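## Task

Take the foam block off the desk and put it on the counter. Every carton on the desk must stay off the floor, and the robot must neither topple nor finish leaning.

## Robot and tools

ROBOT. A four-wheel base (0.76 m long, 0.64 m wide) whose wheels all steer and drive. On it sits a Z-folding body (ankle, knee, waist), a chest with a head camera, and two 7-joint arms, each ending in a parallel gripper. Arm joints move at most 0.5 rad/s. Loose objects may occasionally get nudged by the scene itself.

FRAMES. Base frame: origin on the floor below the base's turning centre, x forward, y left, z up, metres. Hand positions, chest, head_camera_pose and "where" answers all use it. The odometry frame is the base frame as it stood when the scene began; base_odometry heading is in rad, left positive.

move. One action per call, plus "cameras" (list of head_camera, left_wrist_camera, right_wrist_camera, or "all"; [] for none; omitted gives all only for a call with no action). Allowed combinations: base and/or joints (optionally with speeds or min_time_s); target alone or with min_time_s; where alone; or nothing, which just reports state, images and the scene number.
- base: an object with exactly one key, an offset from where the base last measured itself. translate_m: metres, forward positive, -4.5 to 4.5. strafe_m: metres, left positive, -4.5 to 4.5. rotate_rad: radians, counter-clockwise from above positive, -3.2 to 3.2. Wheels re-steer first (about 0.5 s, up to 1.1 s). The base does not stop on contact; it stalls or spins.
- joints: absolute targets in radians, keyed by name (body_ankle_rad, body_knee_rad, body_waist_pitch_rad, body_waist_roll_rad, body_waist_yaw_rad, left_arm_joint1_rad to left_arm_joint7_rad, left_gripper_rad, the right_ equivalents, head_yaw_rad, head_roll_rad, head_pitch_rad). Grippers: 0 open (pads 0.090 m apart), -0.45 about 0.050 m, -0.91 shut; squeezing happens only while commanded tighter than the object. Useful body postures (ankle, knee, waist pitch): stand -0.8636, 1.434, -0.6306; tall -0.2, 0.4, -0.2; low -1, 2.3, -1.3; bow -0.9, 1.3, 0.2; lean -0.8636, 1.434, -0.194; stoop -0.4, 0.7, 0.2. Left arm rest: 1.759, -1.166, -1.575, -1.764, -0.427, 0, 0; left fold: 2.445, -1.518, -1.534, -2.102, -0.31, 0.586, 0.209; the right arm mirrors these with joints 1, 3, 5, 7 negated. |joint6|+|joint7| must stay at or below 1.87.
- target: an absolute pose for one hand: side "left"/"right"; x, y, z in metres, base frame, -3 to 3; pitch_deg -30 to 95 (90 fingers down, 0 level); heading_deg -360 to 360 (0 forward, counter-clockwise positive); optional roll_deg -360 to 360 (0 or 180 choose which way the camera side faces); optional arc true to permit a checked curved path. The body stays put. The hand point is where the closed pads meet.
- where: 1 to 12 [u, v] pixel pairs (integers) from the latest full head_camera image; returns base-frame metres or "no place". Use a fresh picture after the head or base moves.
- speeds: per-action top speeds (base m/s or rad/s, body, head, grippers). min_time_s: 0.1 to 8 s, lower bound on arm and head motion time.

wait: seconds 0 to 10, optional cameras; the robot keeps its last commands. zoom_image: camera plus region [x0, y0, x1, y1] in pixels of that camera's latest image, at most 504 by 504. read_manual: returns licence texts only. finished_scene: scene (the current scene number) ends the scene irreversibly; the goal must hold afterwards without the robot. After ending the first scene, make no further call in that reply.

RESULTS. "move" reads done, or the worst status among motions. base_status, joint_status and hand statuses: done, off_target (resting away, may still push), contact_stop or time_out (group halts and forgets its target; an arm's stop halts all seven of its joints, a body stop all five body joints), not_followed (a self-collision check withheld arm targets). Hand statuses: reached (within 10 mm and 2 degrees), short (with the gap; resend if it says part of a longer move), refused (nothing moved, with the reason). arms_held 1 means collision detection froze both arms; arm commands are then refused until the load goes away (open the hand, lower the object, or move body/base). left_hand/right_hand print position, angles, fingers_toward and jaws_along. A hand resting short of its goal after setting something down means the object is bearing on a surface. on_its_own lists unrequested robot behaviour. MOTOR HOT and fault lines warn of heat or overload stops. A refused move cancels that reply's later move, wait and finished_scene calls.

AVOID. Knocking cartons off the desk; dropping or flinging objects; hard hits on furniture; the two arms striking or pressing each other (can end the scene); tipping: keep weight over the wheels, never set ankle or knee alone to 0 from stand, don't drive bent further than bow or stretched with a load. Fold idle arms before approaching furniture and unfold away from it. Carry heavier items (0.6 kg or more) with fingers pointing down to avoid holds. Don't hold loads stretched out for long (motor heat).

Each tool is called in YAML: its name, and indented under it one key for each argument.

## Session

move:
  joints: {"head_yaw_rad":1.3,"body_ankle_rad":-0.2,"body_knee_rad":0.4,"body_waist_pitch_rad":-0.2}
  speeds: {"body_knee_rad":0.8,"head_yaw_rad":2.5}
  cameras: ["head_camera"]

move:
  joints: {"head_yaw_rad":-1.3}
  speeds: {"head_yaw_rad":2.5}
  cameras: ["head_camera"]

Scene clock: 2.50 s.
Joint torques (N m): left_arm=[-15.05 10.54 -5.79 -14.15 0.11 -2.51 0.04] | right_arm=[13.21 7.69 5.68 -14.05 0.14 -2.37 -0.01]
move: done
base_odometry: x=+0.000 y=+0.000 heading=+0.000
turned_by_wheels: +0.000
turned_by_imu: +0.000
base_tilt: forward=+0.2 right=+0.8
base_status: not commanded
joint_positions: body_ankle_rad=-0.200 body_knee_rad=+0.400 body_waist_pitch_rad=-0.200 body_waist_roll_rad=+0.000 body_waist_yaw_rad=+0.000 left_arm_joint1_rad=+1.723 left_arm_joint2_rad=-1.172 left_arm_joint3_rad=-1.590 left_arm_joint4_rad=-1.792 left_arm_joint5_rad=-0.442 left_arm_joint6_rad=-0.013 left_arm_joint7_rad=+0.012 left_gripper_rad=+0.000 right_arm_joint1_rad=-1.808 right_arm_joint2_rad=-1.183 right_arm_joint3_rad=+1.530 right_arm_joint4_rad=-1.730 right_arm_joint5_rad=+0.421 right_arm_joint6_rad=+0.076 right_arm_joint7_rad=+0.011 right_gripper_rad=+0.000 head_yaw_rad=+1.300 head_roll_rad=+0.000 head_pitch_rad=+0.000
joint_status: all done
arms_held: 0
arms_held_load: -
chest: x=+0.1060 y=+0.0000 z=+1.3667 quat_wxyz=(+1.000, +0.000, +0.000, +0.000) (m; base frame)
head_camera_pose: x=+0.0930 y=+0.1036 z=+1.7318 quat_wxyz=(+0.555, -0.822, +0.098, -0.088) (m; base frame)
left_hand: x=+0.6966 y=+0.3243 z=+1.1263 quat_wxyz=(+0.037, +0.681, -0.004, +0.731) pitch_deg=-4.1 heading_deg=-3.2 roll_deg=+177.4 fingers_toward=(+1.00, -0.06, +0.07) jaws_along=(-0.06, -1.00, +0.04) (m; base frame)
right_hand: x=+0.6640 y=-0.2947 z=+1.0011 quat_wxyz=(+0.054, -0.767, -0.022, -0.639) pitch_deg=+10.3 heading_deg=+6.4 roll_deg=+183.2 fingers_toward=(+0.98, +0.11, -0.18) jaws_along=(+0.10, -0.99, -0.05) (m; base frame)
pictures: head_camera
camera_calibration:
head_camera: T_world_to_cam=[[0.965427, -0.258181, 0.0359654, -0.125335], [-0.0632614, -0.365899, -0.928502, 1.6518], [0.252881, 0.894125, -0.369582, 0.523969], [0, 0, 0, 1]] pos_world=[0.0929954, 0.103539, 1.73186]

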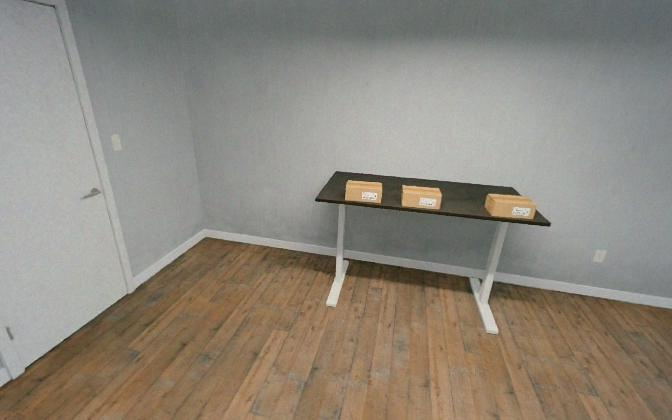

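Scene clock: 4.10 s.
Joint torques (N m): left_arm=[-14.97 10.58 -5.89 -14.17 0.1 -2.57 -0.01] | right_arm=[12.71 7.57 5.87 -14.28 0.06 -2.34 0.1]
move: done
base_odometry: x=+0.000 y=+0.000 heading=+0.000
turned_by_wheels: +0.000
turned_by_imu: +0.000
base_tilt: forward=+0.2 right=+0.8
base_status: not commanded
joint_positions: body_ankle_rad=-0.200 body_knee_rad=+0.400 body_waist_pitch_rad=-0.200 body_waist_roll_rad=+0.000 body_waist_yaw_rad=+0.000 left_arm_joint1_rad=+1.723 left_arm_joint2_rad=-1.172 left_arm_joint3_rad=-1.590 left_arm_joint4_rad=-1.792 left_arm_joint5_rad=-0.442 left_arm_joint6_rad=-0.013 left_arm_joint7_rad=+0.012 left_gripper_rad=+0.000 right_arm_joint1_rad=-1.808 right_arm_joint2_rad=-1.183 right_arm_joint3_rad=+1.530 right_arm_joint4_rad=-1.730 right_arm_joint5_rad=+0.421 right_arm_joint6_rad=+0.076 right_arm_joint7_rad=+0.011 right_gripper_rad=+0.000 head_yaw_rad=-1.300 head_roll_rad=+0.000 head_pitch_rad=+0.000
joint_status: all done
arms_held: 0
arms_held_load: -
chest: x=+0.1060 y=+0.0000 z=+1.3667 quat_wxyz=(+1.000, +0.000, +0.000, +0.000) (m; base frame)
head_camera_pose: x=+0.1463 y=-0.0888 z=+1.7318 quat_wxyz=(+0.064, -0.125, +0.818, -0.558) (m; base frame)
left_hand: x=+0.6966 y=+0.3243 z=+1.1263 quat_wxyz=(+0.037, +0.681, -0.004, +0.731) pitch_deg=-4.1 heading_deg=-3.2 roll_deg=+177.4 fingers_toward=(+1.00, -0.06, +0.07) jaws_along=(-0.06, -1.00, +0.04) (m; base frame)
right_hand: x=+0.6640 y=-0.2947 z=+1.0011 quat_wxyz=(+0.054, -0.767, -0.022, -0.639) pitch_deg=+10.3 heading_deg=+6.4 roll_deg=+183.2 fingers_toward=(+0.98, +0.11, -0.18) jaws_along=(+0.10, -0.99, -0.05) (m; base frame)
pictures: head_camera
camera_calibration:
head_camera: T_world_to_cam=[[-0.960529, -0.275897, 0.0355607, 0.0544391], [-0.133849, 0.346312, -0.928522, 1.65839], [0.243861, -0.896632, -0.369572, 0.524778], [0, 0, 0, 1]] pos_world=[0.14629, -0.0887683, 1.73186]

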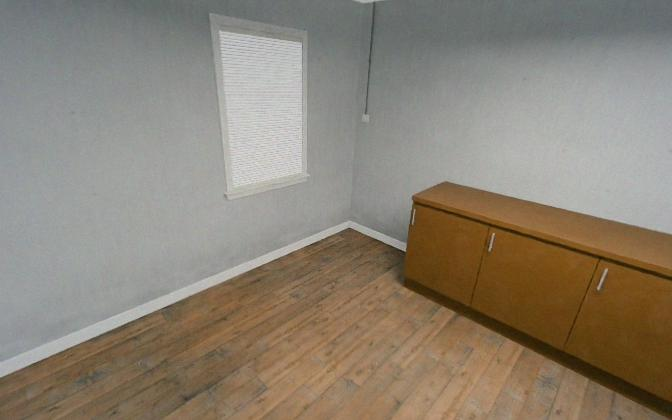

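move:
  where:
    - [413,204]
    - [540,244]
    - [660,282]
    - [448,184]
    - [560,225]

move:
  joints: {"head_yaw_rad":1.3}
  speeds: {"head_yaw_rad":2.5}
  cameras: ["head_camera"]

move:
  where:
    - [318,201]
    - [547,224]
    - [336,173]
    - [514,188]
    - [430,212]
    - [362,188]
    - [510,205]
    - [421,198]

zoom_image:
  camera: "head_camera"
  region: [310, 160, 560, 235]

Scene clock: 5.23 s.
Joint torques (N m): left_arm=[-15.47 10.37 -5.78 -14.04 0.18 -2.53 -0.01] | right_arm=[12.81 7.44 5.85 -14.16 0.24 -2.37 0.05]
base_odometry: x=+0.000 y=+0.000 heading=+0.000
turned_by_wheels: +0.000
turned_by_imu: +0.000
base_tilt: forward=+0.2 right=+0.8
where, head_camera: pixel (413, 204): x +0.184, y -2.557, z +0.853; pixel (540, 244): x -0.617, y -2.161, z +0.838; pixel (660, 282): x -1.118, y -1.926, z +0.823; pixel (448, 184): x -0.081, y -2.940, z +0.940; pixel (560, 225): x -0.749, y -2.309, z +0.926. By the robot's depth camera.
base_status: not commanded
joint_positions: body_ankle_rad=-0.200 body_knee_rad=+0.400 body_waist_pitch_rad=-0.200 body_waist_roll_rad=+0.000 body_waist_yaw_rad=+0.000 left_arm_joint1_rad=+1.723 left_arm_joint2_rad=-1.172 left_arm_joint3_rad=-1.590 left_arm_joint4_rad=-1.792 left_arm_joint5_rad=-0.442 left_arm_joint6_rad=-0.013 left_arm_joint7_rad=+0.012 left_gripper_rad=+0.000 right_arm_joint1_rad=-1.808 right_arm_joint2_rad=-1.183 right_arm_joint3_rad=+1.530 right_arm_joint4_rad=-1.730 right_arm_joint5_rad=+0.421 right_arm_joint6_rad=+0.076 right_arm_joint7_rad=+0.011 right_gripper_rad=+0.000 head_yaw_rad=-1.300 head_roll_rad=+0.000 head_pitch_rad=+0.000
joint_status: all done
arms_held: 0
arms_held_load: -
chest: x=+0.1060 y=+0.0000 z=+1.3667 quat_wxyz=(+1.000, +0.000, +0.000, +0.000) (m; base frame)
head_camera_pose: x=+0.1463 y=-0.0888 z=+1.7318 quat_wxyz=(+0.064, -0.125, +0.818, -0.558) (m; base frame)
left_hand: x=+0.6966 y=+0.3243 z=+1.1263 quat_wxyz=(+0.037, +0.681, -0.004, +0.731) pitch_deg=-4.1 heading_deg=-3.2 roll_deg=+177.4 fingers_toward=(+1.00, -0.06, +0.07) jaws_along=(-0.06, -1.00, +0.04) (m; base frame)
right_hand: x=+0.6640 y=-0.2947 z=+1.0011 quat_wxyz=(+0.054, -0.767, -0.022, -0.639) pitch_deg=+10.3 heading_deg=+6.4 roll_deg=+183.2 fingers_toward=(+0.98, +0.11, -0.18) jaws_along=(+0.10, -0.99, -0.05) (m; base frame)
pictures: none

Scene clock: 6.83 s.
Joint torques (N m): left_arm=[-15.45 10.87 -5.84 -14.21 0.12 -2.51 0.02] | right_arm=[12.81 7.38 5.75 -14.29 0.1 -2.32 0.05]
move: done
base_odometry: x=+0.000 y=+0.000 heading=+0.000
turned_by_wheels: +0.000
turned_by_imu: +0.000
base_tilt: forward=+0.1 right=+0.8
base_status: not commanded
joint_positions: body_ankle_rad=-0.200 body_knee_rad=+0.400 body_waist_pitch_rad=-0.200 body_waist_roll_rad=+0.000 body_waist_yaw_rad=+0.000 left_arm_joint1_rad=+1.723 left_arm_joint2_rad=-1.172 left_arm_joint3_rad=-1.590 left_arm_joint4_rad=-1.792 left_arm_joint5_rad=-0.442 left_arm_joint6_rad=-0.013 left_arm_joint7_rad=+0.012 left_gripper_rad=+0.000 right_arm_joint1_rad=-1.808 right_arm_joint2_rad=-1.183 right_arm_joint3_rad=+1.530 right_arm_joint4_rad=-1.730 right_arm_joint5_rad=+0.421 right_arm_joint6_rad=+0.076 right_arm_joint7_rad=+0.011 right_gripper_rad=+0.000 head_yaw_rad=+1.300 head_roll_rad=+0.000 head_pitch_rad=+0.000
joint_status: all done
arms_held: 0
arms_held_load: -
chest: x=+0.1060 y=+0.0000 z=+1.3667 quat_wxyz=(+1.000, +0.000, +0.000, +0.000) (m; base frame)
head_camera_pose: x=+0.0930 y=+0.1036 z=+1.7318 quat_wxyz=(+0.555, -0.822, +0.098, -0.088) (m; base frame)
left_hand: x=+0.6966 y=+0.3243 z=+1.1263 quat_wxyz=(+0.037, +0.681, -0.004, +0.731) pitch_deg=-4.1 heading_deg=-3.2 roll_deg=+177.4 fingers_toward=(+1.00, -0.06, +0.07) jaws_along=(-0.06, -1.00, +0.04) (m; base frame)
right_hand: x=+0.6640 y=-0.2947 z=+1.0011 quat_wxyz=(+0.054, -0.767, -0.022, -0.639) pitch_deg=+10.3 heading_deg=+6.4 roll_deg=+183.2 fingers_toward=(+0.98, +0.11, -0.18) jaws_along=(+0.10, -0.99, -0.05) (m; base frame)
pictures: head_camera
camera_calibration:
head_camera: T_world_to_cam=[[0.965427, -0.258181, 0.0359654, -0.125335], [-0.0632614, -0.365899, -0.928502, 1.6518], [0.252881, 0.894125, -0.369582, 0.523969], [0, 0, 0, 1]] pos_world=[0.0929954, 0.103539, 1.73186]

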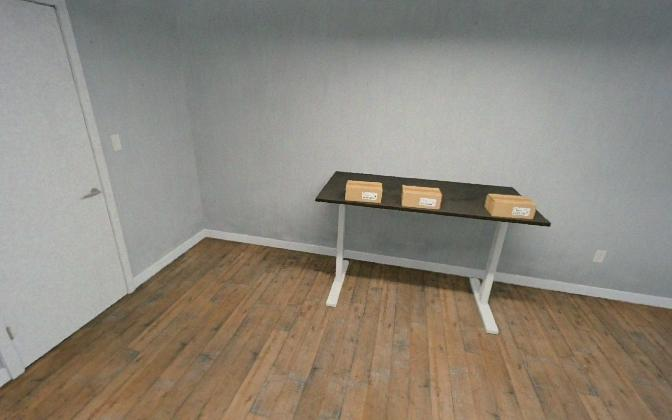

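Scene clock: 6.83 s.
Joint torques (N m): left_arm=[-15.45 10.87 -5.84 -14.21 0.12 -2.51 0.02] | right_arm=[12.81 7.38 5.75 -14.29 0.1 -2.32 0.05]
base_odometry: x=+0.000 y=+0.000 heading=+0.000
turned_by_wheels: +0.000
turned_by_imu: +0.000
base_tilt: forward=+0.1 right=+0.8
where, head_camera: pixel (318, 201): x +0.539, y +2.131, z +0.965; pixel (547, 224): x +1.855, y +1.514, z +0.959; pixel (336, 173): x +0.825, y +2.720, z +0.993; pixel (514, 188): x +2.220, y +2.184, z +0.960; pixel (430, 212): x +1.217, y +1.814, z +0.964; pixel (362, 188): x +0.816, y +2.032, z +1.077; pixel (510, 205): x +1.661, y +1.635, z +1.052; pixel (421, 198): x +1.175, y +1.877, z +1.041. By the robot's depth camera.
base_status: not commanded
joint_positions: body_ankle_rad=-0.200 body_knee_rad=+0.400 body_waist_pitch_rad=-0.200 body_waist_roll_rad=+0.000 body_waist_yaw_rad=+0.000 left_arm_joint1_rad=+1.723 left_arm_joint2_rad=-1.172 left_arm_joint3_rad=-1.590 left_arm_joint4_rad=-1.792 left_arm_joint5_rad=-0.442 left_arm_joint6_rad=-0.013 left_arm_joint7_rad=+0.012 left_gripper_rad=+0.000 right_arm_joint1_rad=-1.808 right_arm_joint2_rad=-1.183 right_arm_joint3_rad=+1.530 right_arm_joint4_rad=-1.730 right_arm_joint5_rad=+0.421 right_arm_joint6_rad=+0.076 right_arm_joint7_rad=+0.011 right_gripper_rad=+0.000 head_yaw_rad=+1.300 head_roll_rad=+0.000 head_pitch_rad=+0.000
joint_status: all done
arms_held: 0
arms_held_load: -
chest: x=+0.1060 y=+0.0000 z=+1.3667 quat_wxyz=(+1.000, +0.000, +0.000, +0.000) (m; base frame)
head_camera_pose: x=+0.0930 y=+0.1036 z=+1.7318 quat_wxyz=(+0.555, -0.822, +0.098, -0.088) (m; base frame)
left_hand: x=+0.6966 y=+0.3243 z=+1.1263 quat_wxyz=(+0.037, +0.681, -0.004, +0.731) pitch_deg=-4.1 heading_deg=-3.2 roll_deg=+177.4 fingers_toward=(+1.00, -0.06, +0.07) jaws_along=(-0.06, -1.00, +0.04) (m; base frame)
right_hand: x=+0.6640 y=-0.2947 z=+1.0011 quat_wxyz=(+0.054, -0.767, -0.022, -0.639) pitch_deg=+10.3 heading_deg=+6.4 roll_deg=+183.2 fingers_toward=(+0.98, +0.11, -0.18) jaws_along=(+0.10, -0.99, -0.05) (m; base frame)
pictures: none

Scaled by 2.016.

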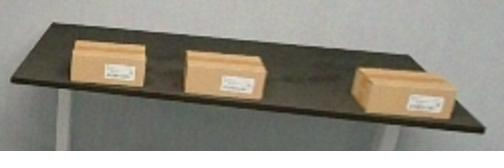

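move:
  base: {"rotate_rad": 1.132}
  joints: {"head_yaw_rad":0,"left_arm_joint1_rad":2.445,"left_arm_joint2_rad":-1.518,"left_arm_joint3_rad":-1.534,"left_arm_joint4_rad":-2.102,"left_arm_joint5_rad":-0.31,"left_arm_joint6_rad":0.586,"left_arm_joint7_rad":0.209,"right_arm_joint1_rad":-1.563,"right_arm_joint2_rad":1.594,"right_arm_joint3_rad":1.87,"right_arm_joint4_rad":-1.403,"right_arm_joint5_rad":0.98,"right_arm_joint6_rad":-0.612,"right_arm_joint7_rad":1.042}

move:
  base: {"translate_m": 1.2}
  joints: {"body_ankle_rad":-0.4,"body_knee_rad":0.7,"body_waist_pitch_rad":0.2}
  cameras: ["head_camera","right_wrist_camera"]

Scene clock: 16.07 s.
Joint torques (N m): left_arm=[3.45 -0.24 0.09 -13.82 0.42 -1.17 0.07] | right_arm=[17.69 -3.61 -0.23 14.32 -0.18 0.24 -0.21]
move: done
base_odometry: x=+0.000 y=+0.000 heading=+1.132
turned_by_wheels: +1.132
turned_by_imu: +1.124
base_tilt: forward=+0.2 right=+0.9
base_status: done
joint_positions: body_ankle_rad=-0.200 body_knee_rad=+0.400 body_waist_pitch_rad=-0.200 body_waist_roll_rad=+0.000 body_waist_yaw_rad=+0.000 left_arm_joint1_rad=+2.445 left_arm_joint2_rad=-1.516 left_arm_joint3_rad=-1.534 left_arm_joint4_rad=-2.101 left_arm_joint5_rad=-0.311 left_arm_joint6_rad=+0.585 left_arm_joint7_rad=+0.208 left_gripper_rad=+0.000 right_arm_joint1_rad=-1.566 right_arm_joint2_rad=+1.592 right_arm_joint3_rad=+1.870 right_arm_joint4_rad=-1.404 right_arm_joint5_rad=+0.979 right_arm_joint6_rad=-0.611 right_arm_joint7_rad=+1.041 right_gripper_rad=+0.000 head_yaw_rad=+0.000 head_roll_rad=+0.000 head_pitch_rad=+0.000
joint_status: all done
arms_held: 0
arms_held_load: -
chest: x=+0.1060 y=+0.0000 z=+1.3667 quat_wxyz=(+1.000, +0.000, +0.000, +0.000) (m; base frame)
head_camera_pose: x=+0.1928 y=+0.0277 z=+1.7318 quat_wxyz=(+0.388, -0.595, +0.575, -0.406) (m; base frame)
left_hand: x=+0.3585 y=+0.2406 z=+0.8001 quat_wxyz=(+0.030, +0.949, +0.095, +0.299) pitch_deg=+55.0 heading_deg=+0.0 roll_deg=+168.5 fingers_toward=(+0.57, +0.00, -0.82) jaws_along=(+0.16, -0.98, +0.11) (m; base frame)
right_hand: x=+0.5958 y=-0.1651 z=+1.4857 quat_wxyz=(-0.319, -0.255, -0.912, -0.044) pitch_deg=+52.4 heading_deg=-7.8 roll_deg=+23.5 fingers_toward=(+0.60, -0.08, -0.79) jaws_along=(+0.44, +0.87, +0.24) (m; base frame)
pictures: none

Scene clock: 21.17 s.
Joint torques (N m): left_arm=[15.21 -0.35 0.51 -7.88 0.34 -0.18 0.34] | right_arm=[28.53 -3.33 1.73 12.84 0.18 -0.12 0.13]
move: done
base_odometry: x=+0.507 y=+1.088 heading=+1.134
turned_by_wheels: +0.002
turned_by_imu: +0.000
base_tilt: forward=+0.3 right=+0.9
base_status: done
joint_positions: body_ankle_rad=-0.400 body_knee_rad=+0.700 body_waist_pitch_rad=+0.200 body_waist_roll_rad=+0.000 body_waist_yaw_rad=+0.000 left_arm_joint1_rad=+2.444 left_arm_joint2_rad=-1.516 left_arm_joint3_rad=-1.534 left_arm_joint4_rad=-2.102 left_arm_joint5_rad=-0.311 left_arm_joint6_rad=+0.585 left_arm_joint7_rad=+0.208 left_gripper_rad=+0.000 right_arm_joint1_rad=-1.565 right_arm_joint2_rad=+1.593 right_arm_joint3_rad=+1.870 right_arm_joint4_rad=-1.403 right_arm_joint5_rad=+0.979 right_arm_joint6_rad=-0.612 right_arm_joint7_rad=+1.041 right_gripper_rad=+0.000 head_yaw_rad=+0.000 head_roll_rad=+0.000 head_pitch_rad=+0.000
joint_status: all done
arms_held: 0
arms_held_load: -
chest: x=+0.2937 y=+0.0000 z=+1.2800 quat_wxyz=(+0.969, +0.000, +0.248, +0.000) (m; base frame)
head_camera_pose: x=+0.5449 y=+0.0277 z=+1.5587 quat_wxyz=(+0.234, -0.677, +0.653, -0.246) (m; base frame)
left_hand: x=+0.2444 y=+0.2404 z=+0.6620 quat_wxyz=(+0.006, +0.993, +0.100, +0.056) pitch_deg=+83.6 heading_deg=-0.2 roll_deg=+168.4 fingers_toward=(+0.11, +0.00, -0.99) jaws_along=(+0.20, -0.98, +0.02) (m; base frame)
right_hand: x=+0.7806 y=-0.1653 z=+1.1500 quat_wxyz=(-0.084, -0.258, -0.962, +0.021) pitch_deg=+80.0 heading_deg=-29.0 roll_deg=+1.0 fingers_toward=(+0.15, -0.08, -0.98) jaws_along=(+0.50, +0.87, +0.00) (m; base frame)
pictures: head_camera, right_wrist_camera
camera_calibration:
head_camera: T_world_to_cam=[[0.0253426, -0.99932, 0.0267827, -0.0279299], [-0.769632, -0.0366017, -0.637438, 1.41399], [0.637985, -0.00445847, -0.770036, 0.852721], [0, 0, 0, 1]] pos_world=[0.544939, 0.0276456, 1.55871]
right_wrist_camera: T_world_to_cam=[[-0.484324, -0.874806, 0.0120454, 0.214596], [-0.813494, 0.455361, 0.361765, 0.300718], [-0.321959, 0.165413, -0.932191, 1.48891], [0, 0, 0, 1]] pos_world=[0.827936, -0.19549, 1.27658]

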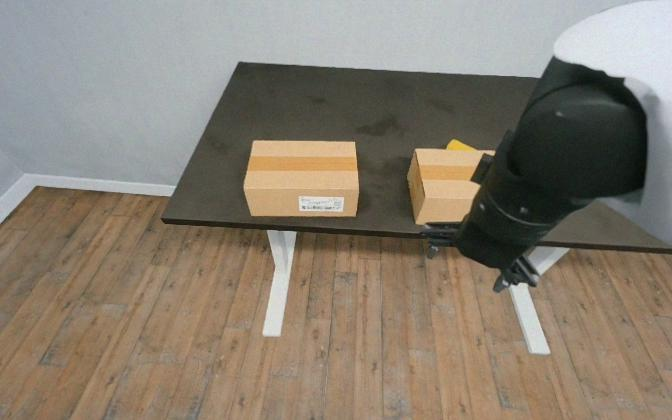

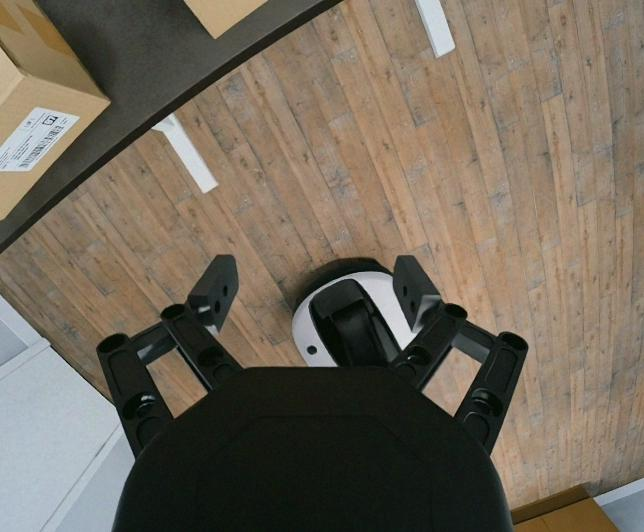

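move:
  where:
    - [455,144]
    - [466,149]
    - [420,152]
    - [490,152]
    - [425,180]
    - [250,225]
    - [420,235]
    - [462,185]

zoom_image:
  camera: "head_camera"
  region: [400, 120, 540, 240]

Scene clock: 22.27 s.
Joint torques (N m): left_arm=[15.37 -0.32 0.5 -7.83 0.36 -0.14 0.26] | right_arm=[28.69 -3.21 1.87 13.18 0.1 0 0.12]
base_odometry: x=+0.507 y=+1.088 heading=+1.134
turned_by_wheels: +0.000
turned_by_imu: +0.000
base_tilt: forward=+0.2 right=+0.7
where, head_camera: pixel (455, 144): no place (The depth camera has no reading there.); pixel (466, 149): no place (The depth camera has no reading there.); pixel (420, 152): x +1.150, y -0.174, z +1.057; pixel (490, 152): no place (The depth camera has no reading there.); pixel (425, 180): x +1.054, y -0.171, z +1.057; pixel (250, 225): x +0.992, y +0.223, z +0.952; pixel (420, 235): no place (The depth camera has no reading there.); pixel (462, 185): no place (The depth camera has no reading there.). By the robot's depth camera.
base_status: done
joint_positions: body_ankle_rad=-0.400 body_knee_rad=+0.700 body_waist_pitch_rad=+0.200 body_waist_roll_rad=+0.000 body_waist_yaw_rad=+0.000 left_arm_joint1_rad=+2.444 left_arm_joint2_rad=-1.516 left_arm_joint3_rad=-1.534 left_arm_joint4_rad=-2.102 left_arm_joint5_rad=-0.311 left_arm_joint6_rad=+0.585 left_arm_joint7_rad=+0.208 left_gripper_rad=+0.000 right_arm_joint1_rad=-1.565 right_arm_joint2_rad=+1.593 right_arm_joint3_rad=+1.870 right_arm_joint4_rad=-1.403 right_arm_joint5_rad=+0.979 right_arm_joint6_rad=-0.612 right_arm_joint7_rad=+1.041 right_gripper_rad=+0.000 head_yaw_rad=+0.000 head_roll_rad=+0.000 head_pitch_rad=+0.000
joint_status: all done
arms_held: 0
arms_held_load: -
chest: x=+0.2937 y=+0.0000 z=+1.2800 quat_wxyz=(+0.969, +0.000, +0.248, +0.000) (m; base frame)
head_camera_pose: x=+0.5449 y=+0.0277 z=+1.5587 quat_wxyz=(+0.234, -0.677, +0.653, -0.246) (m; base frame)
left_hand: x=+0.2444 y=+0.2404 z=+0.6620 quat_wxyz=(+0.006, +0.993, +0.100, +0.056) pitch_deg=+83.6 heading_deg=-0.2 roll_deg=+168.4 fingers_toward=(+0.11, +0.00, -0.99) jaws_along=(+0.20, -0.98, +0.02) (m; base frame)
right_hand: x=+0.7806 y=-0.1653 z=+1.1500 quat_wxyz=(-0.084, -0.258, -0.962, +0.021) pitch_deg=+80.0 heading_deg=-29.0 roll_deg=+1.0 fingers_toward=(+0.15, -0.08, -0.98) jaws_along=(+0.50, +0.87, +0.00) (m; base frame)
pictures: none

Scaled by 3.600.
This view is cut from an older image: the scene may have changed since it was taken.

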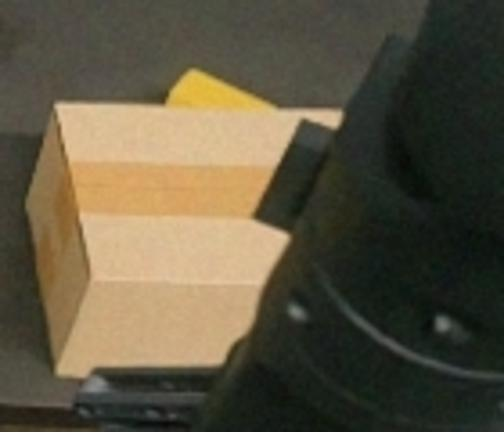

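move:
  base: {"strafe_m": -0.19}

move:
  base: {"translate_m": 0.41}
  cameras: ["head_camera","right_wrist_camera"]

move:
  where:
    - [420,270]
    - [440,270]
    - [400,270]
    - [430,285]
    - [450,285]
    - [420,290]
    - [440,255]
    - [410,255]
    - [425,300]
    - [400,310]
    - [440,320]
    - [440,240]

Scene clock: 27.47 s.
Joint torques (N m): left_arm=[15.32 1.53 0.32 -7.98 0.36 -0.2 0.2] | right_arm=[28.24 -3.23 1.55 13.27 -0.08 -0.08 -0.05]
move: done
base_odometry: x=+0.679 y=+1.007 heading=+1.132
turned_by_wheels: -0.002
turned_by_imu: -0.004
base_tilt: forward=+0.2 right=+0.8
base_status: done
joint_positions: body_ankle_rad=-0.400 body_knee_rad=+0.700 body_waist_pitch_rad=+0.200 body_waist_roll_rad=+0.000 body_waist_yaw_rad=+0.000 left_arm_joint1_rad=+2.445 left_arm_joint2_rad=-1.519 left_arm_joint3_rad=-1.534 left_arm_joint4_rad=-2.102 left_arm_joint5_rad=-0.311 left_arm_joint6_rad=+0.585 left_arm_joint7_rad=+0.208 left_gripper_rad=+0.000 right_arm_joint1_rad=-1.565 right_arm_joint2_rad=+1.593 right_arm_joint3_rad=+1.870 right_arm_joint4_rad=-1.403 right_arm_joint5_rad=+0.980 right_arm_joint6_rad=-0.612 right_arm_joint7_rad=+1.042 right_gripper_rad=+0.000 head_yaw_rad=+0.000 head_roll_rad=+0.000 head_pitch_rad=+0.000
joint_status: not commanded
arms_held: 0
arms_held_load: -
chest: x=+0.2937 y=+0.0000 z=+1.2800 quat_wxyz=(+0.969, +0.000, +0.248, +0.000) (m; base frame)
head_camera_pose: x=+0.5450 y=+0.0276 z=+1.5587 quat_wxyz=(+0.234, -0.677, +0.654, -0.246) (m; base frame)
left_hand: x=+0.2441 y=+0.2398 z=+0.6620 quat_wxyz=(+0.006, +0.993, +0.101, +0.055) pitch_deg=+83.6 heading_deg=-0.3 roll_deg=+168.1 fingers_toward=(+0.11, +0.00, -0.99) jaws_along=(+0.20, -0.98, +0.02) (m; base frame)
right_hand: x=+0.7804 y=-0.1652 z=+1.1499 quat_wxyz=(-0.084, -0.258, -0.962, +0.021) pitch_deg=+80.0 heading_deg=-29.3 roll_deg=+0.7 fingers_toward=(+0.15, -0.08, -0.98) jaws_along=(+0.50, +0.87, +0.00) (m; base frame)
pictures: none

Scene clock: 31.37 s.
Joint torques (N m): left_arm=[15.87 1.19 0.44 -7.66 0.27 -0.18 0.24] | right_arm=[28.68 -4.5 1.72 13.16 -0.1 -0.01 -0.11]
move: done
base_odometry: x=+0.851 y=+1.379 heading=+1.134
turned_by_wheels: +0.002
turned_by_imu: +0.004
base_tilt: forward=+0.2 right=+0.8
base_status: done
joint_positions: body_ankle_rad=-0.400 body_knee_rad=+0.700 body_waist_pitch_rad=+0.200 body_waist_roll_rad=+0.000 body_waist_yaw_rad=+0.000 left_arm_joint1_rad=+2.443 left_arm_joint2_rad=-1.519 left_arm_joint3_rad=-1.534 left_arm_joint4_rad=-2.103 left_arm_joint5_rad=-0.311 left_arm_joint6_rad=+0.585 left_arm_joint7_rad=+0.208 left_gripper_rad=+0.000 right_arm_joint1_rad=-1.564 right_arm_joint2_rad=+1.593 right_arm_joint3_rad=+1.870 right_arm_joint4_rad=-1.403 right_arm_joint5_rad=+0.980 right_arm_joint6_rad=-0.612 right_arm_joint7_rad=+1.042 right_gripper_rad=+0.000 head_yaw_rad=+0.000 head_roll_rad=+0.000 head_pitch_rad=+0.000
joint_status: not commanded
arms_held: 0
arms_held_load: -
chest: x=+0.2936 y=+0.0000 z=+1.2800 quat_wxyz=(+0.969, +0.000, +0.248, +0.000) (m; base frame)
head_camera_pose: x=+0.5449 y=+0.0276 z=+1.5587 quat_wxyz=(+0.234, -0.677, +0.654, -0.246) (m; base frame)
left_hand: x=+0.2450 y=+0.2398 z=+0.6620 quat_wxyz=(+0.006, +0.993, +0.101, +0.056) pitch_deg=+83.5 heading_deg=-0.3 roll_deg=+168.1 fingers_toward=(+0.11, +0.00, -0.99) jaws_along=(+0.20, -0.98, +0.02) (m; base frame)
right_hand: x=+0.7804 y=-0.1653 z=+1.1501 quat_wxyz=(-0.084, -0.258, -0.962, +0.021) pitch_deg=+80.0 heading_deg=-29.2 roll_deg=+0.8 fingers_toward=(+0.15, -0.08, -0.98) jaws_along=(+0.50, +0.87, +0.00) (m; base frame)
pictures: head_camera, right_wrist_camera
camera_calibration:
head_camera: T_world_to_cam=[[0.0252004, -0.999323, 0.0267993, -0.0278781], [-0.769597, -0.036503, -0.637486, 1.41405], [0.638033, -0.00455973, -0.769996, 0.852635], [0, 0, 0, 1]] pos_world=[0.544939, 0.0276456, 1.55871]
right_wrist_camera: T_world_to_cam=[[-0.484245, -0.874839, 0.0127619, 0.213738], [-0.813536, 0.455584, 0.361389, 0.301065], [-0.321972, 0.164619, -0.932328, 1.48897], [0, 0, 0, 1]] pos_world=[0.827836, -0.195286, 1.27668]

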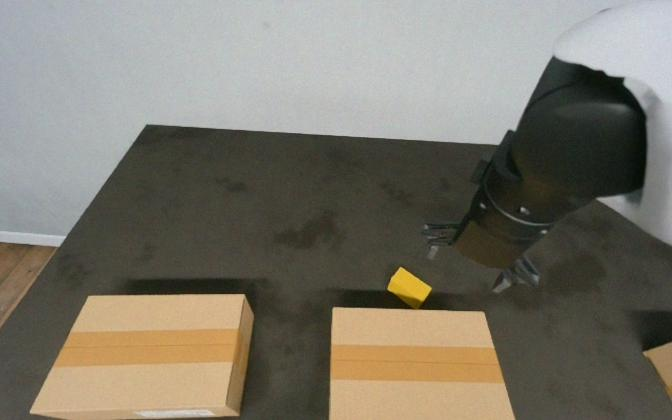

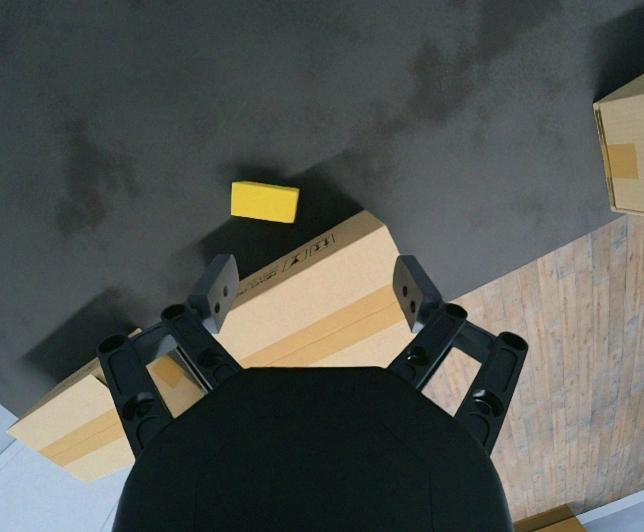

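Scene clock: 31.37 s.
Joint torques (N m): left_arm=[15.87 1.19 0.44 -7.66 0.27 -0.18 0.24] | right_arm=[28.68 -4.5 1.72 13.16 -0.1 -0.01 -0.11]
base_odometry: x=+0.851 y=+1.379 heading=+1.134
turned_by_wheels: +0.000
turned_by_imu: +0.000
base_tilt: forward=+0.2 right=+0.8
where, head_camera: pixel (420, 270): x +0.885, y -0.159, z +0.957; pixel (440, 270): x +0.888, y -0.202, z +0.955; pixel (400, 270): x +0.859, y -0.106, z +1.002; pixel (430, 285): x +0.852, y -0.175, z +0.956; pixel (450, 285): x +0.854, y -0.217, z +0.955; pixel (420, 290): x +0.817, y -0.139, z +1.003; pixel (440, 255): no place (The depth camera has no reading there.); pixel (410, 255): x +0.922, y -0.142, z +0.957; pixel (425, 300): x +0.819, y -0.160, z +0.956; pixel (400, 310): x +0.755, y -0.085, z +1.055; pixel (440, 320): x +0.741, y -0.148, z +1.056; pixel (440, 240): x +0.791, y -0.115, z +1.206. By the robot's depth camera.
base_status: done
joint_positions: body_ankle_rad=-0.400 body_knee_rad=+0.700 body_waist_pitch_rad=+0.200 body_waist_roll_rad=+0.000 body_waist_yaw_rad=+0.000 left_arm_joint1_rad=+2.443 left_arm_joint2_rad=-1.519 left_arm_joint3_rad=-1.534 left_arm_joint4_rad=-2.103 left_arm_joint5_rad=-0.311 left_arm_joint6_rad=+0.585 left_arm_joint7_rad=+0.208 left_gripper_rad=+0.000 right_arm_joint1_rad=-1.564 right_arm_joint2_rad=+1.593 right_arm_joint3_rad=+1.870 right_arm_joint4_rad=-1.403 right_arm_joint5_rad=+0.980 right_arm_joint6_rad=-0.612 right_arm_joint7_rad=+1.042 right_gripper_rad=+0.000 head_yaw_rad=+0.000 head_roll_rad=+0.000 head_pitch_rad=+0.000
joint_status: not commanded
arms_held: 0
arms_held_load: -
chest: x=+0.2936 y=+0.0000 z=+1.2800 quat_wxyz=(+0.969, +0.000, +0.248, +0.000) (m; base frame)
head_camera_pose: x=+0.5449 y=+0.0276 z=+1.5587 quat_wxyz=(+0.234, -0.677, +0.654, -0.246) (m; base frame)
left_hand: x=+0.2450 y=+0.2398 z=+0.6620 quat_wxyz=(+0.006, +0.993, +0.101, +0.056) pitch_deg=+83.5 heading_deg=-0.3 roll_deg=+168.1 fingers_toward=(+0.11, +0.00, -0.99) jaws_along=(+0.20, -0.98, +0.02) (m; base frame)
right_hand: x=+0.7804 y=-0.1653 z=+1.1501 quat_wxyz=(-0.084, -0.258, -0.962, +0.021) pitch_deg=+80.0 heading_deg=-29.2 roll_deg=+0.8 fingers_toward=(+0.15, -0.08, -0.98) jaws_along=(+0.50, +0.87, +0.00) (m; base frame)
pictures: none

move:
  target: {"side":"right","x":0.834,"y":-0.127,"z":1.075,"pitch_deg":80,"heading_deg":-35,"roll_deg":0}
  cameras: ["head_camera","right_wrist_camera"]

Scene clock: 35.33 s.
Joint torques (N m): left_arm=[15.8 1.22 0.33 -7.68 0.31 -0.19 0.27] | right_arm=[32.51 -4.99 0.93 13.29 0.16 0.27 0.36]
move: done
base_odometry: x=+0.851 y=+1.379 heading=+1.134
turned_by_wheels: +0.000
turned_by_imu: +0.000
base_tilt: forward=+0.2 right=+0.9
base_status: not commanded
joint_positions: body_ankle_rad=-0.400 body_knee_rad=+0.700 body_waist_pitch_rad=+0.200 body_waist_roll_rad=+0.000 body_waist_yaw_rad=+0.000 left_arm_joint1_rad=+2.443 left_arm_joint2_rad=-1.519 left_arm_joint3_rad=-1.534 left_arm_joint4_rad=-2.103 left_arm_joint5_rad=-0.311 left_arm_joint6_rad=+0.585 left_arm_joint7_rad=+0.208 left_gripper_rad=+0.000 right_arm_joint1_rad=-1.868 right_arm_joint2_rad=+1.715 right_arm_joint3_rad=+1.859 right_arm_joint4_rad=-1.134 right_arm_joint5_rad=+1.031 right_arm_joint6_rad=-0.489 right_arm_joint7_rad=+1.043 right_gripper_rad=+0.000 head_yaw_rad=+0.000 head_roll_rad=+0.000 head_pitch_rad=+0.000
joint_status: not commanded
arms_held: 0
arms_held_load: -
chest: x=+0.2936 y=+0.0000 z=+1.2800 quat_wxyz=(+0.969, +0.000, +0.248, +0.000) (m; base frame)
head_camera_pose: x=+0.5449 y=+0.0276 z=+1.5588 quat_wxyz=(+0.234, -0.677, +0.653, -0.246) (m; base frame)
left_hand: x=+0.2450 y=+0.2398 z=+0.6620 quat_wxyz=(+0.006, +0.993, +0.101, +0.056) pitch_deg=+83.5 heading_deg=-0.3 roll_deg=+168.1 fingers_toward=(+0.11, +0.00, -0.99) jaws_along=(+0.20, -0.98, +0.02) (m; base frame)
right_hand: x=+0.8344 y=-0.1271 z=+1.0756 quat_wxyz=(-0.083, -0.299, -0.950, +0.025) pitch_deg=+80.0 heading_deg=-34.2 roll_deg=+0.8 fingers_toward=(+0.14, -0.10, -0.98) jaws_along=(+0.57, +0.82, +0.00) (m; base frame)
right_hand_status: reached (straight line, to end with the hand's camera side forward, planned for 1.0 s): 1 mm and 0.1 deg off.
pictures: head_camera, right_wrist_camera
camera_calibration:
head_camera: T_world_to_cam=[[0.0251931, -0.999323, 0.0268033, -0.0278831], [-0.769457, -0.036501, -0.637654, 1.4143], [0.638201, -0.00455953, -0.769856, 0.852403], [0, 0, 0, 1]] pos_world=[0.54494, 0.0276456, 1.55881]
right_wrist_camera: T_world_to_cam=[[-0.558161, -0.829633, 0.0128148, 0.341524], [-0.771005, 0.524301, 0.361468, 0.327631], [-0.306605, 0.191877, -0.932296, 1.42121], [0, 0, 0, 1]] pos_world=[0.878979, -0.161134, 1.20218]

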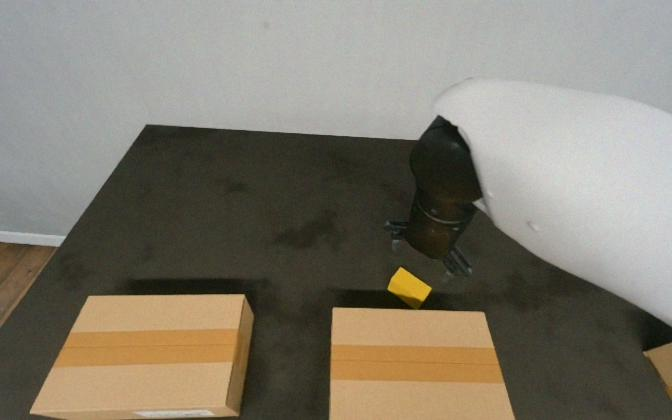

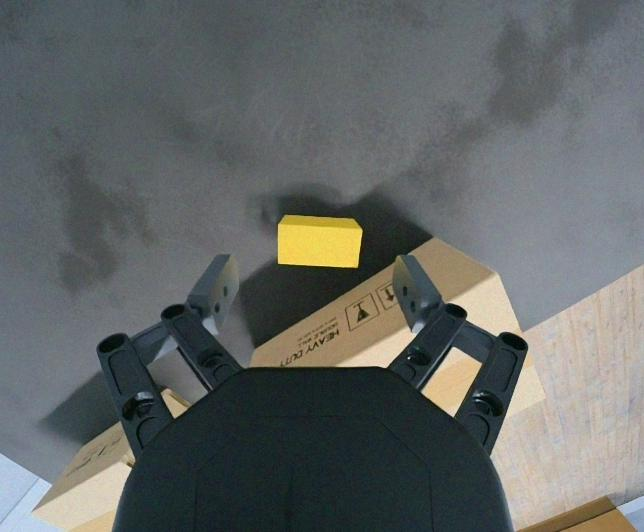

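move:
  target: {"side":"right","x":0.838,"y":-0.129,"z":0.985,"pitch_deg":80,"heading_deg":-35,"roll_deg":0}
  cameras: ["right_wrist_camera"]

move:
  joints: {"right_gripper_rad":-0.6}
  cameras: ["right_wrist_camera"]

move:
  target: {"side":"right","x":0.825,"y":-0.14,"z":1.15,"pitch_deg":80,"heading_deg":-33,"roll_deg":0}
  cameras: ["right_wrist_camera","head_camera"]

Scene clock: 38.10 s.
Joint torques (N m): left_arm=[15.61 1.24 0.39 -7.67 0.19 -0.16 0.23] | right_arm=[34.59 -3.17 0.7 12.54 -0.57 0.35 -0.42]
move: done
base_odometry: x=+0.851 y=+1.379 heading=+1.134
turned_by_wheels: +0.000
turned_by_imu: +0.000
base_tilt: forward=+0.2 right=+0.8
base_status: not commanded
joint_positions: body_ankle_rad=-0.400 body_knee_rad=+0.700 body_waist_pitch_rad=+0.200 body_waist_roll_rad=+0.000 body_waist_yaw_rad=+0.000 left_arm_joint1_rad=+2.443 left_arm_joint2_rad=-1.519 left_arm_joint3_rad=-1.534 left_arm_joint4_rad=-2.103 left_arm_joint5_rad=-0.311 left_arm_joint6_rad=+0.585 left_arm_joint7_rad=+0.208 left_gripper_rad=+0.000 right_arm_joint1_rad=-2.022 right_arm_joint2_rad=+1.744 right_arm_joint3_rad=+1.810 right_arm_joint4_rad=-1.165 right_arm_joint5_rad=+0.951 right_arm_joint6_rad=-0.410 right_arm_joint7_rad=+0.858 right_gripper_rad=+0.000 head_yaw_rad=+0.000 head_roll_rad=+0.000 head_pitch_rad=+0.000
joint_status: not commanded
arms_held: 0
arms_held_load: -
chest: x=+0.2936 y=+0.0000 z=+1.2800 quat_wxyz=(+0.969, +0.000, +0.248, +0.000) (m; base frame)
head_camera_pose: x=+0.5449 y=+0.0276 z=+1.5588 quat_wxyz=(+0.234, -0.677, +0.653, -0.246) (m; base frame)
left_hand: x=+0.2450 y=+0.2398 z=+0.6620 quat_wxyz=(+0.006, +0.993, +0.101, +0.056) pitch_deg=+83.5 heading_deg=-0.3 roll_deg=+168.1 fingers_toward=(+0.11, +0.00, -0.99) jaws_along=(+0.20, -0.98, +0.02) (m; base frame)
right_hand: x=+0.8373 y=-0.1294 z=+0.9848 quat_wxyz=(-0.082, -0.300, -0.950, +0.026) pitch_deg=+80.1 heading_deg=-35.2 roll_deg=-0.1 fingers_toward=(+0.14, -0.10, -0.99) jaws_along=(+0.57, +0.82, +0.00) (m; base frame)
right_hand_status: reached (straight line, to end with the hand's camera side forward, planned for 0.7 s): 1 mm and 0.2 deg off.
pictures: right_wrist_camera
camera_calibration:
right_wrist_camera: T_world_to_cam=[[-0.559398, -0.828755, 0.0154867, 0.341034], [-0.768912, 0.525802, 0.363741, 0.360144], [-0.309595, 0.191568, -0.931371, 1.33949], [0, 0, 0, 1]] pos_world=[0.882391, -0.163333, 1.11128]

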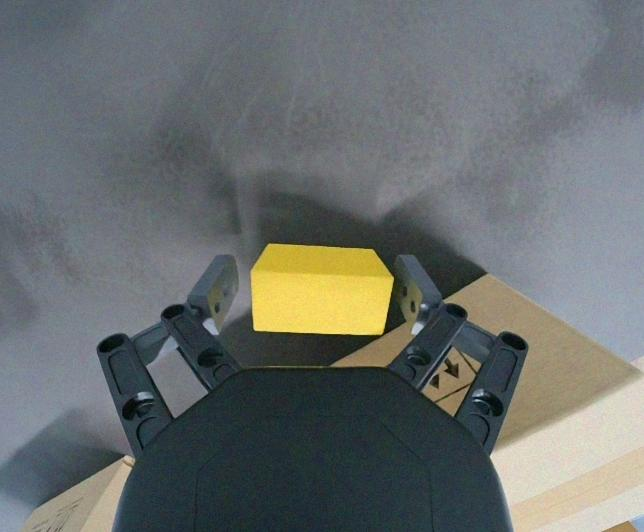

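Scene clock: 39.10 s.
Joint torques (N m): left_arm=[15.78 1.37 0.28 -7.82 0.38 -0.24 0.24] | right_arm=[33.62 -4.43 0.81 11.52 -0.51 0.34 -0.31]
move: off_target
base_odometry: x=+0.851 y=+1.379 heading=+1.134
turned_by_wheels: +0.000
turned_by_imu: +0.000
base_tilt: forward=+0.3 right=+0.9
base_status: not commanded
joint_positions: body_ankle_rad=-0.400 body_knee_rad=+0.700 body_waist_pitch_rad=+0.200 body_waist_roll_rad=+0.000 body_waist_yaw_rad=+0.000 left_arm_joint1_rad=+2.443 left_arm_joint2_rad=-1.519 left_arm_joint3_rad=-1.534 left_arm_joint4_rad=-2.102 left_arm_joint5_rad=-0.311 left_arm_joint6_rad=+0.585 left_arm_joint7_rad=+0.208 left_gripper_rad=+0.000 right_arm_joint1_rad=-2.021 right_arm_joint2_rad=+1.744 right_arm_joint3_rad=+1.810 right_arm_joint4_rad=-1.164 right_arm_joint5_rad=+0.950 right_arm_joint6_rad=-0.410 right_arm_joint7_rad=+0.857 right_gripper_rad=-0.289 head_yaw_rad=+0.000 head_roll_rad=+0.000 head_pitch_rad=+0.000
joint_status: right_gripper_rad off_target (ended at -0.289, target -0.600)
arms_held: 0
arms_held_load: -
chest: x=+0.2936 y=+0.0000 z=+1.2800 quat_wxyz=(+0.969, +0.000, +0.248, +0.000) (m; base frame)
head_camera_pose: x=+0.5449 y=+0.0276 z=+1.5588 quat_wxyz=(+0.234, -0.677, +0.653, -0.246) (m; base frame)
left_hand: x=+0.2450 y=+0.2398 z=+0.6620 quat_wxyz=(+0.006, +0.993, +0.101, +0.056) pitch_deg=+83.5 heading_deg=-0.3 roll_deg=+168.1 fingers_toward=(+0.11, +0.00, -0.99) jaws_along=(+0.20, -0.98, +0.02) (m; base frame)
right_hand: x=+0.8383 y=-0.1294 z=+0.9861 quat_wxyz=(-0.083, -0.300, -0.950, +0.026) pitch_deg=+80.0 heading_deg=-34.6 roll_deg=+0.5 fingers_toward=(+0.14, -0.10, -0.98) jaws_along=(+0.57, +0.82, +0.00) (m; base frame)
pictures: right_wrist_camera
camera_calibration:
right_wrist_camera: T_world_to_cam=[[-0.559634, -0.828625, 0.013807, 0.343439], [-0.76986, 0.52597, 0.361484, 0.36346], [-0.306797, 0.19167, -0.932276, 1.33953], [0, 0, 0, 1]] pos_world=[0.882977, -0.163334, 1.11268]

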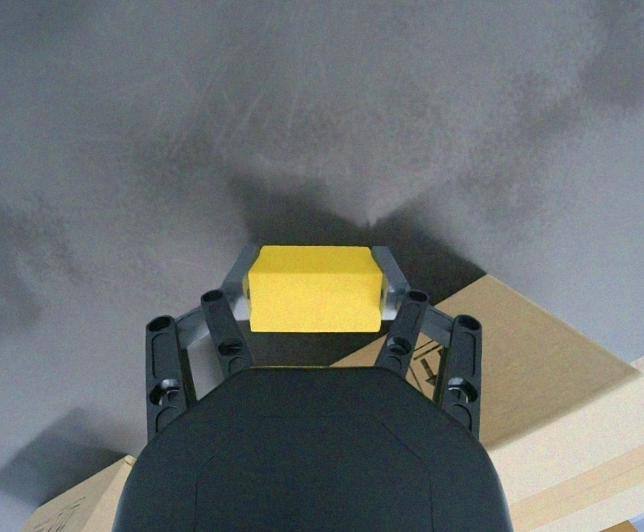

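Scene clock: 39.40 s.
Joint torques (N m): left_arm=[15.81 1.14 0.28 -7.62 0.3 -0.23 0.23] | right_arm=[34.02 -3.59 0.94 11.51 -0.38 0.38 -0.41]
move: refused
base_odometry: x=+0.851 y=+1.379 heading=+1.134
turned_by_wheels: +0.000
turned_by_imu: +0.000
base_tilt: forward=+0.2 right=+0.9
base_status: not commanded
joint_positions: body_ankle_rad=-0.400 body_knee_rad=+0.700 body_waist_pitch_rad=+0.200 body_waist_roll_rad=+0.000 body_waist_yaw_rad=+0.000 left_arm_joint1_rad=+2.443 left_arm_joint2_rad=-1.519 left_arm_joint3_rad=-1.534 left_arm_joint4_rad=-2.102 left_arm_joint5_rad=-0.311 left_arm_joint6_rad=+0.585 left_arm_joint7_rad=+0.208 left_gripper_rad=+0.000 right_arm_joint1_rad=-2.021 right_arm_joint2_rad=+1.744 right_arm_joint3_rad=+1.810 right_arm_joint4_rad=-1.164 right_arm_joint5_rad=+0.950 right_arm_joint6_rad=-0.410 right_arm_joint7_rad=+0.857 right_gripper_rad=-0.289 head_yaw_rad=+0.000 head_roll_rad=+0.000 head_pitch_rad=+0.000
joint_status: not commanded
arms_held: 0
arms_held_load: -
chest: x=+0.2936 y=+0.0000 z=+1.2800 quat_wxyz=(+0.969, +0.000, +0.248, +0.000) (m; base frame)
head_camera_pose: x=+0.5449 y=+0.0276 z=+1.5588 quat_wxyz=(+0.234, -0.677, +0.653, -0.246) (m; base frame)
left_hand: x=+0.2450 y=+0.2398 z=+0.6620 quat_wxyz=(+0.006, +0.993, +0.101, +0.056) pitch_deg=+83.5 heading_deg=-0.3 roll_deg=+168.1 fingers_toward=(+0.11, +0.00, -0.99) jaws_along=(+0.20, -0.98, +0.02) (m; base frame)
right_hand: x=+0.8383 y=-0.1294 z=+0.9861 quat_wxyz=(-0.083, -0.300, -0.950, +0.026) pitch_deg=+80.0 heading_deg=-34.6 roll_deg=+0.5 fingers_toward=(+0.14, -0.10, -0.98) jaws_along=(+0.57, +0.82, +0.00) (m; base frame)
right_hand_status: refused: the best posture that gets there brings the right wrist within 0.09 rad of the stop that joints 6 and 7 share (needs 0.10 rad clear). Nothing moved. A plan exists at "z" 1.11, or at "roll_deg" 180 (an arc), or at "pitch_deg" 75.
pictures: head_camera, right_wrist_camera
camera_calibration:
head_camera: T_world_to_cam=[[0.0251931, -0.999323, 0.0268033, -0.0278831], [-0.769457, -0.036501, -0.637654, 1.4143], [0.638201, -0.00455953, -0.769856, 0.852403], [0, 0, 0, 1]] pos_world=[0.54494, 0.0276456, 1.55881]
right_wrist_camera: T_world_to_cam=[[-0.559634, -0.828625, 0.013807, 0.343439], [-0.76986, 0.52597, 0.361484, 0.36346], [-0.306797, 0.19167, -0.932276, 1.33953], [0, 0, 0, 1]] pos_world=[0.882977, -0.163334, 1.11268]

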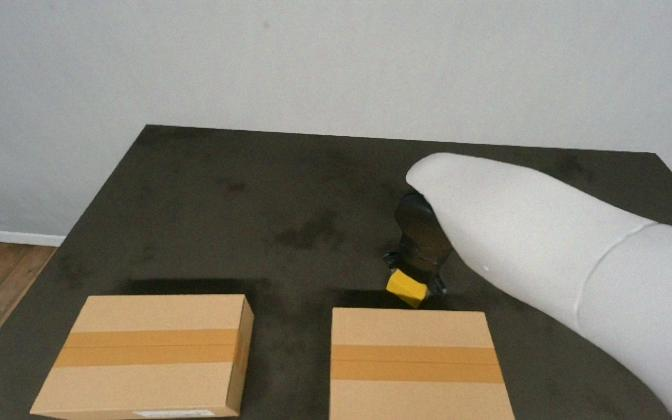

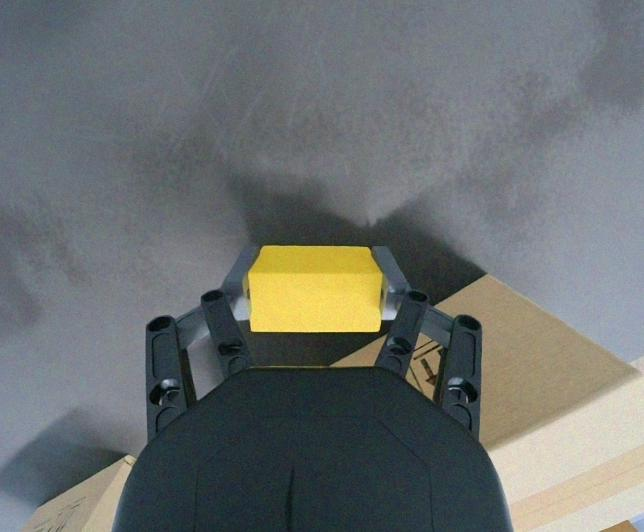

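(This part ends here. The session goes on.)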